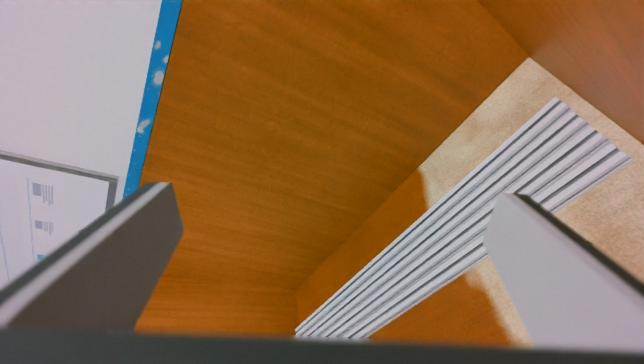

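move:
  joints: {"right_shoulder_pitch_rad":1.2,"right_shoulder_roll_rad":-0.5,"right_elbow_rad":-2.3}
  min_time_s: 1

move:
  joints: {"torso_squat_rad":0.8,"torso_shift_rad":0.28,"torso_pitch_rad":0.69}
  min_time_s: 2

move:
  target: {"side":"left","x":0.445,"y":0.6,"z":0.78,"quat_wxyz":[0.683,0.183,-0.183,0.683]}
  min_time_s: 1.2
  cameras: ["head_camera"]

Scene clock: 334.27 s.
Joint torques (N m): left_arm=[-18.55 25.09 15.7 0.68 -4.6 -1.13 -0.48] | right_arm=[12.07 -1.95 -4.64 -4.82 -0.14 -1.18 -0.22]
External joint torques (N m): left_arm=[-5.7 6.02 6.21 0.38 -3.54 -0.93 -0.45] | right_arm=[-0.42 1.6 -1.3 -0.47 -0.25 -0.13 -0.24]
Wrist force (N): left_arm=[-12.7 2.1 -26.0] | right_arm=[-3.8 2.9 -3.8]
Wrist torque (N m): left_arm=[-0.50 0.99 0.39] | right_arm=[-0.22 -0.18 -0.27]
Wrist force, peak (N): left_arm=[-12.9 2.5 -27.3] | right_arm=[-6.6 3.5 -0.9]
move: done
base_odometry: x=+0.546 y=-0.836 heading=+0.092
lidar_m: 0.24 0.27 0.37 2.16 2.09 1.55 1.50 1.60 2.23 3.73 0.37 0.27
base_status: not commanded
joint_positions: torso_squat_rad=+0.600 torso_shift_rad=+0.180 torso_pitch_rad=+0.451 torso_yaw_rad=-0.005 left_shoulder_pitch_rad=-1.056 left_shoulder_roll_rad=+1.565 left_shoulder_yaw_rad=-0.604 left_elbow_rad=-1.362 left_forearm_roll_rad=-2.070 left_wrist_pitch_rad=-1.554 left_hand_roll_rad=-1.402 left_gripper_m=+0.074 right_shoulder_pitch_rad=+1.200 right_shoulder_roll_rad=-0.500 right_shoulder_yaw_rad=+0.000 right_elbow_rad=-2.300 right_forearm_roll_rad=+0.000 right_wrist_pitch_rad=+0.000 right_hand_roll_rad=+0.000 right_gripper_m=+0.099 head_pan_rad=+0.400 head_tilt_rad=+0.500
joint_status: all done
wheel_motors_off: 0
motor_effort: left_wheel=+4(4) right_wheel=+0(6)
chest: x=+0.0104 y=+0.0004 z=+1.1274 quat_wxyz=(+0.975, -0.001, +0.223, -0.002) (m; base frame)
left_hand: x=+0.4381 y=+0.5775 z=+0.9878 quat_wxyz=(-0.680, -0.165, +0.198, -0.686) (m; base frame)
right_hand: x=+0.0447 y=-0.3461 z=+0.8045 quat_wxyz=(+0.930, -0.096, -0.300, +0.188) (m; base frame)
pictures: none

Scene clock: 336.57 s.
Joint torques (N m): left_arm=[-7.57 20.09 8.65 2.07 -1.01 -2.83 0.56] | right_arm=[13.9 -1.48 -3.7 -2.44 0.05 -0.67 -0.19]
External joint torques (N m): left_arm=[3.23 -0.51 -0.14 1.53 -0.05 -2.16 0.59] | right_arm=[-0.4 0.99 -1.16 -0.2 -0.02 0.02 -0.21]
Wrist force (N): left_arm=[-3.0 -10.4 -4.8] | right_arm=[-2.1 2.5 -4.7]
Wrist torque (N m): left_arm=[0.37 -0.02 -0.61] | right_arm=[-0.22 -0.07 -0.24]
Wrist force, peak (N): left_arm=[-12.0 -2.9 -27.0] | right_arm=[-3.8 3.2 -4.9]
move: done
base_odometry: x=+0.546 y=-0.836 heading=+0.091
lidar_m: 0.25 0.27 0.38 2.15 2.09 1.55 1.50 1.61 2.22 3.73 0.36 0.27
base_status: not commanded
joint_positions: torso_squat_rad=+0.800 torso_shift_rad=+0.280 torso_pitch_rad=+0.690 torso_yaw_rad=-0.005 left_shoulder_pitch_rad=-1.058 left_shoulder_roll_rad=+1.567 left_shoulder_yaw_rad=-0.602 left_elbow_rad=-1.362 left_forearm_roll_rad=-2.071 left_wrist_pitch_rad=-1.554 left_hand_roll_rad=-1.402 left_gripper_m=+0.074 right_shoulder_pitch_rad=+1.200 right_shoulder_roll_rad=-0.500 right_shoulder_yaw_rad=+0.000 right_elbow_rad=-2.300 right_forearm_roll_rad=+0.000 right_wrist_pitch_rad=+0.000 right_hand_roll_rad=+0.000 right_gripper_m=+0.099 head_pan_rad=+0.400 head_tilt_rad=+0.500
joint_status: all done
wheel_motors_off: 0
motor_effort: left_wheel=-4(5) right_wheel=-2(5)
chest: x=+0.1039 y=+0.0000 z=+0.9878 quat_wxyz=(+0.941, -0.001, +0.338, -0.002) (m; base frame)
left_hand: x=+0.4878 y=+0.5773 z=+0.7526 quat_wxyz=(-0.699, -0.245, +0.118, -0.661) (m; base frame)
right_hand: x=+0.0605 y=-0.3462 z=+0.6658 quat_wxyz=(+0.960, -0.073, -0.186, +0.198) (m; base frame)
pictures: none

Scene clock: 338.10 s.
Joint torques (N m): left_arm=[-6.77 16.31 7.12 2.71 2.05 -1.43 1.42] | right_arm=[14 -1.42 -3.42 -2.11 -0.09 -0.6 -0.12]
External joint torques (N m): left_arm=[0.67 -4.24 -0.04 -1.31 2.9 -0.87 1.45] | right_arm=[-0.3 1.05 -0.88 0.13 -0.15 0.09 -0.14]
Wrist force (N): left_arm=[2.0 -5.9 -10.6] | right_arm=[-2.7 2.4 -5.2]
Wrist torque (N m): left_arm=[-0.08 -1.11 -1.48] | right_arm=[-0.21 -0.11 -0.20]
Wrist force, peak (N): left_arm=[-1.8 -31.1 55.3] | right_arm=[-2.6 2.7 -5.5]
move: done
base_odometry: x=+0.546 y=-0.836 heading=+0.092
lidar_m: 0.25 0.27 0.36 2.16 2.09 1.55 1.51 1.59 2.24 3.71 0.36 0.26
base_status: not commanded
joint_positions: torso_squat_rad=+0.800 torso_shift_rad=+0.280 torso_pitch_rad=+0.690 torso_yaw_rad=-0.005 left_shoulder_pitch_rad=-0.702 left_shoulder_roll_rad=+2.043 left_shoulder_yaw_rad=-0.682 left_elbow_rad=-1.697 left_forearm_roll_rad=-1.797 left_wrist_pitch_rad=-1.016 left_hand_roll_rad=-1.126 left_gripper_m=+0.075 right_shoulder_pitch_rad=+1.200 right_shoulder_roll_rad=-0.500 right_shoulder_yaw_rad=+0.000 right_elbow_rad=-2.300 right_forearm_roll_rad=+0.000 right_wrist_pitch_rad=+0.000 right_hand_roll_rad=+0.000 right_gripper_m=+0.099 head_pan_rad=+0.400 head_tilt_rad=+0.500
joint_status: all done
wheel_motors_off: 0
motor_effort: left_wheel=+0(27) right_wheel=-2(13)
chest: x=+0.1039 y=+0.0001 z=+0.9878 quat_wxyz=(+0.941, -0.001, +0.338, -0.002) (m; base frame)
left_hand: x=+0.4451 y=+0.6002 z=+0.7804 quat_wxyz=(-0.683, -0.184, +0.183, -0.683) (m; base frame)
left_hand_status: reached (checked arc, planned for 1.2 s): 0 mm and 0.1 deg off.
right_hand: x=+0.0606 y=-0.3462 z=+0.6658 quat_wxyz=(+0.960, -0.073, -0.186, +0.198) (m; base frame)
pictures: head_camera
camera_calibration:
head_camera: T_world_to_cam=[[0.280518, -0.920493, -0.272034, 0.236281], [-0.887768, -0.141061, -0.438143, 0.766219], [0.364934, 0.36441, -0.856754, 0.821057], [0, 0, 0, 1]] pos_world=[0.314312, 0.0263766, 1.10343]

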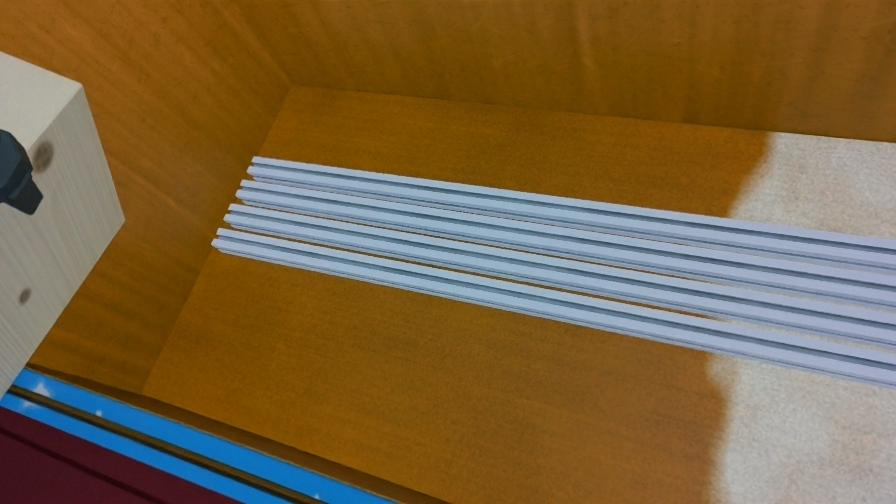

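move:
  target: {"side":"left","x":0.47,"y":0.6,"z":0.9,"quat_wxyz":[0.683,0.183,-0.183,0.683]}
  min_time_s: 1.2
  cameras: ["head_camera","left_wrist_camera"]

zoom_image:
  camera: "head_camera"
  region: [0, 0, 300, 504]

Scene clock: 341.53 s.
Joint torques (N m): left_arm=[-11.5 26.55 12.77 9.9 -4.08 -1.87 -0.56] | right_arm=[13.95 -1.2 -3.42 -2 0 -0.66 -0.07]
External joint torques (N m): left_arm=[-3.51 6.53 5.31 4.39 -3.09 -1.55 -0.53] | right_arm=[-0.35 1.27 -0.88 0.24 -0.07 0.02 -0.08]
Wrist force (N): left_arm=[-12.5 1.1 -26.4] | right_arm=[-2.3 2.4 -4.6]
Wrist torque (N m): left_arm=[-0.79 0.92 0.46] | right_arm=[-0.21 -0.06 -0.21]
Wrist force, peak (N): left_arm=[-17.5 3.4 -28.5] | right_arm=[-2.5 3.1 -5.3]
move: done
base_odometry: x=+0.546 y=-0.836 heading=+0.092
lidar_m: 0.25 0.26 0.38 2.16 2.09 1.56 1.51 1.60 2.23 3.72 0.35 0.26
base_status: not commanded
joint_positions: torso_squat_rad=+0.800 torso_shift_rad=+0.280 torso_pitch_rad=+0.691 torso_yaw_rad=-0.005 left_shoulder_pitch_rad=-0.798 left_shoulder_roll_rad=+2.237 left_shoulder_yaw_rad=-0.578 left_elbow_rad=-1.611 left_forearm_roll_rad=-1.514 left_wrist_pitch_rad=-1.181 left_hand_roll_rad=-1.387 left_gripper_m=+0.074 right_shoulder_pitch_rad=+1.200 right_shoulder_roll_rad=-0.500 right_shoulder_yaw_rad=+0.000 right_elbow_rad=-2.300 right_forearm_roll_rad=+0.000 right_wrist_pitch_rad=+0.000 right_hand_roll_rad=+0.000 right_gripper_m=+0.099 head_pan_rad=+0.400 head_tilt_rad=+0.500
joint_status: all done
wheel_motors_off: 0
motor_effort: left_wheel=+3(3) right_wheel=-3(5)
chest: x=+0.1040 y=+0.0003 z=+0.9877 quat_wxyz=(+0.941, -0.001, +0.338, -0.002) (m; base frame)
left_hand: x=+0.4694 y=+0.5995 z=+0.8978 quat_wxyz=(-0.684, -0.182, +0.181, -0.683) (m; base frame)
left_hand_status: reached (checked arc, planned for 1.2 s): 2 mm and 0.2 deg off.
right_hand: x=+0.0607 y=-0.3461 z=+0.6659 quat_wxyz=(+0.960, -0.073, -0.186, +0.198) (m; base frame)
pictures: head_camera, left_wrist_camera
camera_calibration:
head_camera: T_world_to_cam=[[0.280525, -0.920594, -0.271684, 0.236061], [-0.887925, -0.141392, -0.437719, 0.765943], [0.364547, 0.364026, -0.857083, 0.821199], [0, 0, 0, 1]] pos_world=[0.314513, 0.0266765, 1.10324]
left_wrist_camera: T_world_to_cam=[[-0.0257861, 0.871883, 0.489036, -0.950205], [0.888404, -0.204305, 0.411092, -0.634551], [0.458337, 0.445062, -0.769316, 0.281226], [0, 0, 0, 1]] pos_world=[0.41034, 0.573662, 0.941895]

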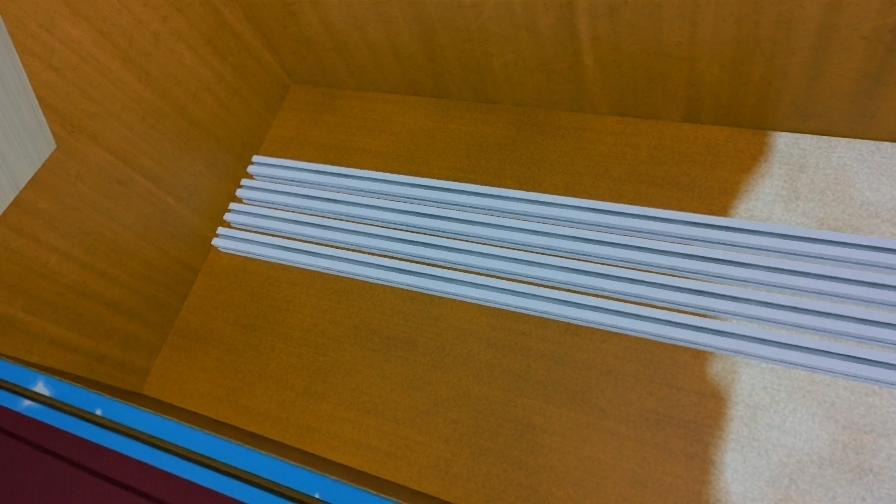

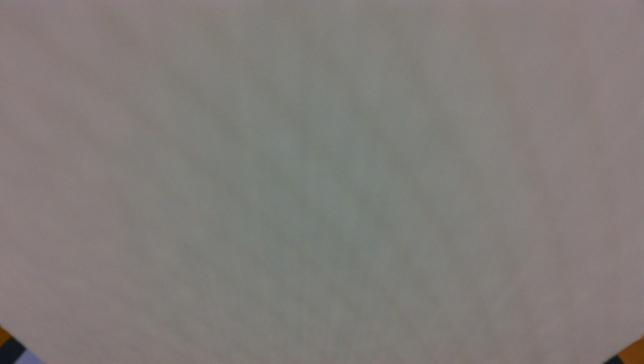

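Scaled by 1.000.

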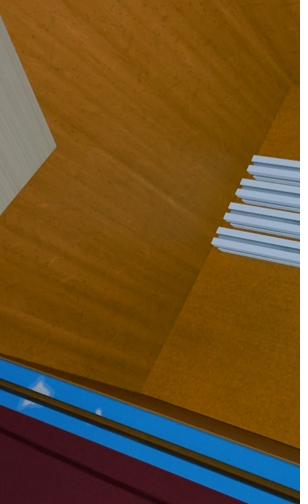

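move:
  target: {"side":"left","x":0.495,"y":0.6,"z":0.9,"quat_wxyz":[0.683,0.183,-0.183,0.683]}
  min_time_s: 0.6

move:
  joints: {"torso_squat_rad":0.95,"torso_shift_rad":0.37,"torso_pitch_rad":0.88,"head_pan_rad":0.52,"head_tilt_rad":0.35}
  min_time_s: 2

move:
  target: {"side":"left","x":0.475,"y":0.6,"z":0.68,"quat_wxyz":[0.683,0.183,-0.183,0.683]}
  min_time_s: 1.2
  cameras: ["head_camera"]

Scene clock: 346.90 s.
Joint torques (N m): left_arm=[-12.87 27.62 14.21 7.88 -4.37 -1.42 -0.45] | right_arm=[14.11 -1.03 -3.29 -1.92 -0.07 -0.64 -0.27]
External joint torques (N m): left_arm=[-3.82 7.08 5.82 3.39 -3.33 -1.13 -0.43] | right_arm=[-0.19 1.44 -0.74 0.31 -0.14 0.04 -0.29]
Wrist force (N): left_arm=[-12.5 1.0 -26.5] | right_arm=[-2.6 2.0 -5.0]
Wrist torque (N m): left_arm=[-0.67 0.93 0.41] | right_arm=[-0.11 -0.12 -0.23]
Wrist force, peak (N): left_arm=[-14.3 5.7 -29.2] | right_arm=[-3.2 2.6 -5.2]
move: done
base_odometry: x=+0.546 y=-0.836 heading=+0.092
lidar_m: 0.25 0.28 0.38 2.17 2.10 1.56 1.51 1.58 2.22 3.72 0.37 0.27
base_status: not commanded
joint_positions: torso_squat_rad=+0.800 torso_shift_rad=+0.280 torso_pitch_rad=+0.691 torso_yaw_rad=-0.005 left_shoulder_pitch_rad=-0.681 left_shoulder_roll_rad=+2.097 left_shoulder_yaw_rad=-0.313 left_elbow_rad=-1.495 left_forearm_roll_rad=-1.622 left_wrist_pitch_rad=-1.330 left_hand_roll_rad=-1.417 left_gripper_m=+0.074 right_shoulder_pitch_rad=+1.200 right_shoulder_roll_rad=-0.500 right_shoulder_yaw_rad=+0.000 right_elbow_rad=-2.300 right_forearm_roll_rad=+0.000 right_wrist_pitch_rad=+0.000 right_hand_roll_rad=+0.000 right_gripper_m=+0.099 head_pan_rad=+0.400 head_tilt_rad=+0.500
joint_status: all done
wheel_motors_off: 0
motor_effort: left_wheel=+3(7) right_wheel=-3(9)
chest: x=+0.1041 y=+0.0003 z=+0.9877 quat_wxyz=(+0.941, -0.001, +0.339, -0.002) (m; base frame)
left_hand: x=+0.4941 y=+0.5998 z=+0.8982 quat_wxyz=(-0.683, -0.182, +0.182, -0.683) (m; base frame)
left_hand_status: reached (checked arc, planned for 0.6 s): 2 mm and 0.2 deg off.
right_hand: x=+0.0607 y=-0.3461 z=+0.6659 quat_wxyz=(+0.960, -0.073, -0.186, +0.198) (m; base frame)
pictures: none

Scene clock: 349.20 s.
Joint torques (N m): left_arm=[-12.04 27.37 12.26 7.74 -4.23 -2.85 -0.45] | right_arm=[14.85 -0.29 -2.77 -0.1 -0.06 -0.19 -0.2]
External joint torques (N m): left_arm=[-3.37 7.18 4.86 3.31 -3.27 -2.2 -0.42] | right_arm=[-0.3 1.23 -0.97 0.36 -0.09 0.17 -0.21]
Wrist force (N): left_arm=[-12.9 -4.3 -25.6] | right_arm=[-1.8 2.3 -5.2]
Wrist torque (N m): left_arm=[-0.96 0.90 0.43] | right_arm=[-0.20 -0.05 -0.22]
Wrist force, peak (N): left_arm=[-12.8 -2.9 -27.3] | right_arm=[-2.4 2.8 -5.2]
move: done
base_odometry: x=+0.546 y=-0.836 heading=+0.092
lidar_m: 0.24 0.27 0.37 2.16 2.08 1.55 1.49 1.61 2.23 3.73 0.36 0.26
base_status: not commanded
joint_positions: torso_squat_rad=+0.950 torso_shift_rad=+0.370 torso_pitch_rad=+0.881 torso_yaw_rad=-0.005 left_shoulder_pitch_rad=-0.681 left_shoulder_roll_rad=+2.097 left_shoulder_yaw_rad=-0.313 left_elbow_rad=-1.495 left_forearm_roll_rad=-1.622 left_wrist_pitch_rad=-1.330 left_hand_roll_rad=-1.417 left_gripper_m=+0.074 right_shoulder_pitch_rad=+1.200 right_shoulder_roll_rad=-0.500 right_shoulder_yaw_rad=+0.000 right_elbow_rad=-2.300 right_forearm_roll_rad=+0.000 right_wrist_pitch_rad=+0.000 right_hand_roll_rad=+0.000 right_gripper_m=+0.099 head_pan_rad=+0.520 head_tilt_rad=+0.350
joint_status: all done
wheel_motors_off: 0
motor_effort: left_wheel=+3(5) right_wheel=-2(5)
chest: x=+0.1580 y=+0.0003 z=+0.8571 quat_wxyz=(+0.905, -0.001, +0.426, -0.002) (m; base frame)
left_hand: x=+0.5244 y=+0.5996 z=+0.6956 quat_wxyz=(-0.698, -0.246, +0.116, -0.663) (m; base frame)
right_hand: x=+0.0546 y=-0.3462 z=+0.5493 quat_wxyz=(+0.973, -0.054, -0.094, +0.204) (m; base frame)
pictures: none

Scene clock: 350.73 s.
Joint torques (N m): left_arm=[-8.1 26.09 7.03 9.97 -2.94 -2.55 -0.02] | right_arm=[15.25 -0.53 -3.07 -0.21 -0.21 -0.35 -0.24]
External joint torques (N m): left_arm=[-2.26 6.79 2.43 4.52 -2.25 -1.98 0] | right_arm=[0.09 0.99 -1.27 0.26 -0.24 0.01 -0.25]
Wrist force (N): left_arm=[-11.7 2.1 -25.7] | right_arm=[-1.4 1.7 -5.4]
Wrist torque (N m): left_arm=[-0.55 1.00 0.16] | right_arm=[-0.14 -0.03 -0.21]
Wrist force, peak (N): left_arm=[-15.6 3.7 -28.2] | right_arm=[-2.9 2.0 -5.0]
move: done
base_odometry: x=+0.546 y=-0.836 heading=+0.092
lidar_m: 0.25 0.27 0.39 2.16 2.09 1.55 1.50 1.61 2.22 3.73 0.36 0.26
base_status: not commanded
joint_positions: torso_squat_rad=+0.950 torso_shift_rad=+0.370 torso_pitch_rad=+0.881 torso_yaw_rad=-0.005 left_shoulder_pitch_rad=-0.902 left_shoulder_roll_rad=+2.392 left_shoulder_yaw_rad=-0.915 left_elbow_rad=-1.857 left_forearm_roll_rad=-1.593 left_wrist_pitch_rad=-0.774 left_hand_roll_rad=-1.136 left_gripper_m=+0.074 right_shoulder_pitch_rad=+1.200 right_shoulder_roll_rad=-0.500 right_shoulder_yaw_rad=+0.000 right_elbow_rad=-2.300 right_forearm_roll_rad=+0.000 right_wrist_pitch_rad=+0.000 right_hand_roll_rad=+0.000 right_gripper_m=+0.099 head_pan_rad=+0.520 head_tilt_rad=+0.350
joint_status: all done
wheel_motors_off: 0
motor_effort: left_wheel=+4(11) right_wheel=-4(8)
chest: x=+0.1580 y=+0.0003 z=+0.8571 quat_wxyz=(+0.905, -0.001, +0.426, -0.002) (m; base frame)
left_hand: x=+0.4743 y=+0.5985 z=+0.6787 quat_wxyz=(-0.684, -0.182, +0.178, -0.683) (m; base frame)
left_hand_status: reached (checked arc, planned for 1.2 s): 2 mm and 0.6 deg off.
right_hand: x=+0.0546 y=-0.3462 z=+0.5493 quat_wxyz=(+0.973, -0.054, -0.094, +0.204) (m; base frame)
pictures: head_camera
camera_calibration:
head_camera: T_world_to_cam=[[0.295737, -0.865168, -0.404999, 0.294566], [-0.906225, -0.119992, -0.40541, 0.739575], [0.302151, 0.486915, -0.819524, 0.639318], [0, 0, 0, 1]] pos_world=[0.389937, 0.0322986, 0.943066]

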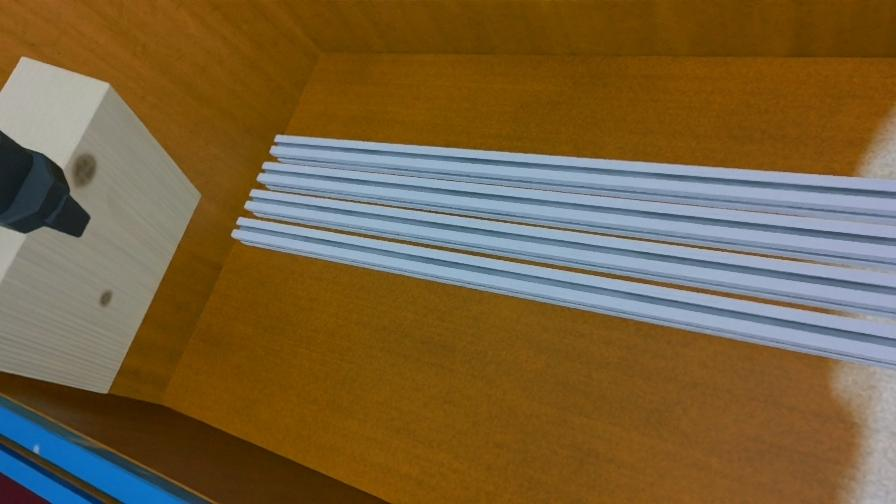

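move:
  base: {"turn_rad_s":-0.06,"for_s":0.5}

move:
  target: {"side":"left","x":0.468,"y":0.6,"z":0.52,"quat_wxyz":[0.683,0.183,-0.183,0.683]}
  min_time_s: 1.5
  cameras: ["head_camera"]

Scene clock: 355.50 s.
Joint torques (N m): left_arm=[-7.75 26.35 7.69 9.94 -2.96 -2.4 -0.19] | right_arm=[15.05 -0.12 -2.92 -0.02 -0.17 -0.3 -0.23]
External joint torques (N m): left_arm=[-1.92 7.05 3.09 4.49 -2.26 -1.84 -0.17] | right_arm=[-0.1 1.4 -1.12 0.44 -0.2 0.07 -0.24]
Wrist force (N): left_arm=[-13.0 1.3 -26.4] | right_arm=[-1.4 1.5 -5.1]
Wrist torque (N m): left_arm=[-0.55 0.93 0.14] | right_arm=[-0.10 -0.01 -0.21]
Wrist force, peak (N): left_arm=[-12.8 1.1 -27.2] | right_arm=[-1.9 1.8 -5.7]
move: done
base_odometry: x=+0.546 y=-0.836 heading=+0.063
lidar_m: 0.25 0.27 0.38 2.15 2.16 1.56 1.51 1.60 2.17 4.12 0.36 0.27
base_status: done (sent for 0.5 of 0.5 s)
joint_positions: torso_squat_rad=+0.950 torso_shift_rad=+0.370 torso_pitch_rad=+0.881 torso_yaw_rad=-0.005 left_shoulder_pitch_rad=-0.902 left_shoulder_roll_rad=+2.392 left_shoulder_yaw_rad=-0.915 left_elbow_rad=-1.857 left_forearm_roll_rad=-1.593 left_wrist_pitch_rad=-0.774 left_hand_roll_rad=-1.136 left_gripper_m=+0.074 right_shoulder_pitch_rad=+1.200 right_shoulder_roll_rad=-0.500 right_shoulder_yaw_rad=+0.000 right_elbow_rad=-2.300 right_forearm_roll_rad=+0.000 right_wrist_pitch_rad=+0.000 right_hand_roll_rad=+0.000 right_gripper_m=+0.099 head_pan_rad=+0.520 head_tilt_rad=+0.350
joint_status: not commanded
wheel_motors_off: 0
motor_effort: left_wheel=+15(28) right_wheel=-17(28)
chest: x=+0.1580 y=+0.0003 z=+0.8571 quat_wxyz=(+0.905, -0.001, +0.426, -0.002) (m; base frame)
left_hand: x=+0.4743 y=+0.5985 z=+0.6787 quat_wxyz=(-0.684, -0.182, +0.178, -0.684) (m; base frame)
right_hand: x=+0.0546 y=-0.3462 z=+0.5493 quat_wxyz=(+0.973, -0.054, -0.094, +0.204) (m; base frame)
pictures: none

Scene clock: 357.33 s.
Joint torques (N m): left_arm=[-7.32 26.76 10.58 6.29 -2.52 -3.43 0.03] | right_arm=[15.27 -0.21 -2.56 -0.2 -0.17 -0.27 -0.17]
External joint torques (N m): left_arm=[-1.86 6.07 4.85 3.62 -1.9 -2.65 0.05] | right_arm=[0.12 1.32 -0.76 0.27 -0.2 0.09 -0.18]
Wrist force (N): left_arm=[-12.8 2.1 -25.8] | right_arm=[-1.7 1.5 -5.3]
Wrist torque (N m): left_arm=[-0.60 0.96 0.19] | right_arm=[-0.09 -0.06 -0.21]
Wrist force, peak (N): left_arm=[-14.1 2.1 -28.0] | right_arm=[-1.6 1.5 -5.8]
move: done
base_odometry: x=+0.546 y=-0.836 heading=+0.063
lidar_m: 0.25 0.26 0.37 2.16 2.12 1.57 1.50 1.58 2.16 4.12 0.38 0.26
base_status: not commanded
joint_positions: torso_squat_rad=+0.950 torso_shift_rad=+0.370 torso_pitch_rad=+0.881 torso_yaw_rad=-0.005 left_shoulder_pitch_rad=-0.791 left_shoulder_roll_rad=+1.860 left_shoulder_yaw_rad=-0.835 left_elbow_rad=-1.649 left_forearm_roll_rad=-2.113 left_wrist_pitch_rad=-0.858 left_hand_roll_rad=-0.854 left_gripper_m=+0.074 right_shoulder_pitch_rad=+1.200 right_shoulder_roll_rad=-0.500 right_shoulder_yaw_rad=+0.000 right_elbow_rad=-2.300 right_forearm_roll_rad=+0.000 right_wrist_pitch_rad=+0.000 right_hand_roll_rad=+0.000 right_gripper_m=+0.099 head_pan_rad=+0.520 head_tilt_rad=+0.350
joint_status: all done
wheel_motors_off: 0
motor_effort: left_wheel=+15(16) right_wheel=-16(19)
chest: x=+0.1580 y=+0.0003 z=+0.8571 quat_wxyz=(+0.905, -0.001, +0.426, -0.002) (m; base frame)
left_hand: x=+0.4665 y=+0.5986 z=+0.5190 quat_wxyz=(-0.683, -0.182, +0.181, -0.683) (m; base frame)
left_hand_status: reached (checked arc, planned for 1.5 s): 2 mm and 0.2 deg off.
right_hand: x=+0.0546 y=-0.3462 z=+0.5493 quat_wxyz=(+0.973, -0.054, -0.094, +0.204) (m; base frame)
pictures: head_camera
camera_calibration:
head_camera: T_world_to_cam=[[0.295737, -0.865168, -0.404999, 0.294566], [-0.906225, -0.119992, -0.40541, 0.739575], [0.302151, 0.486915, -0.819524, 0.639318], [0, 0, 0, 1]] pos_world=[0.389937, 0.0322986, 0.943066]

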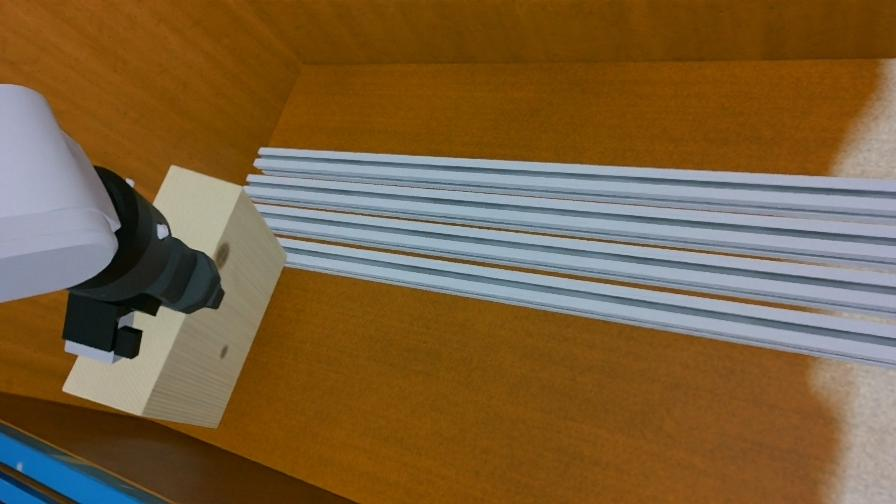

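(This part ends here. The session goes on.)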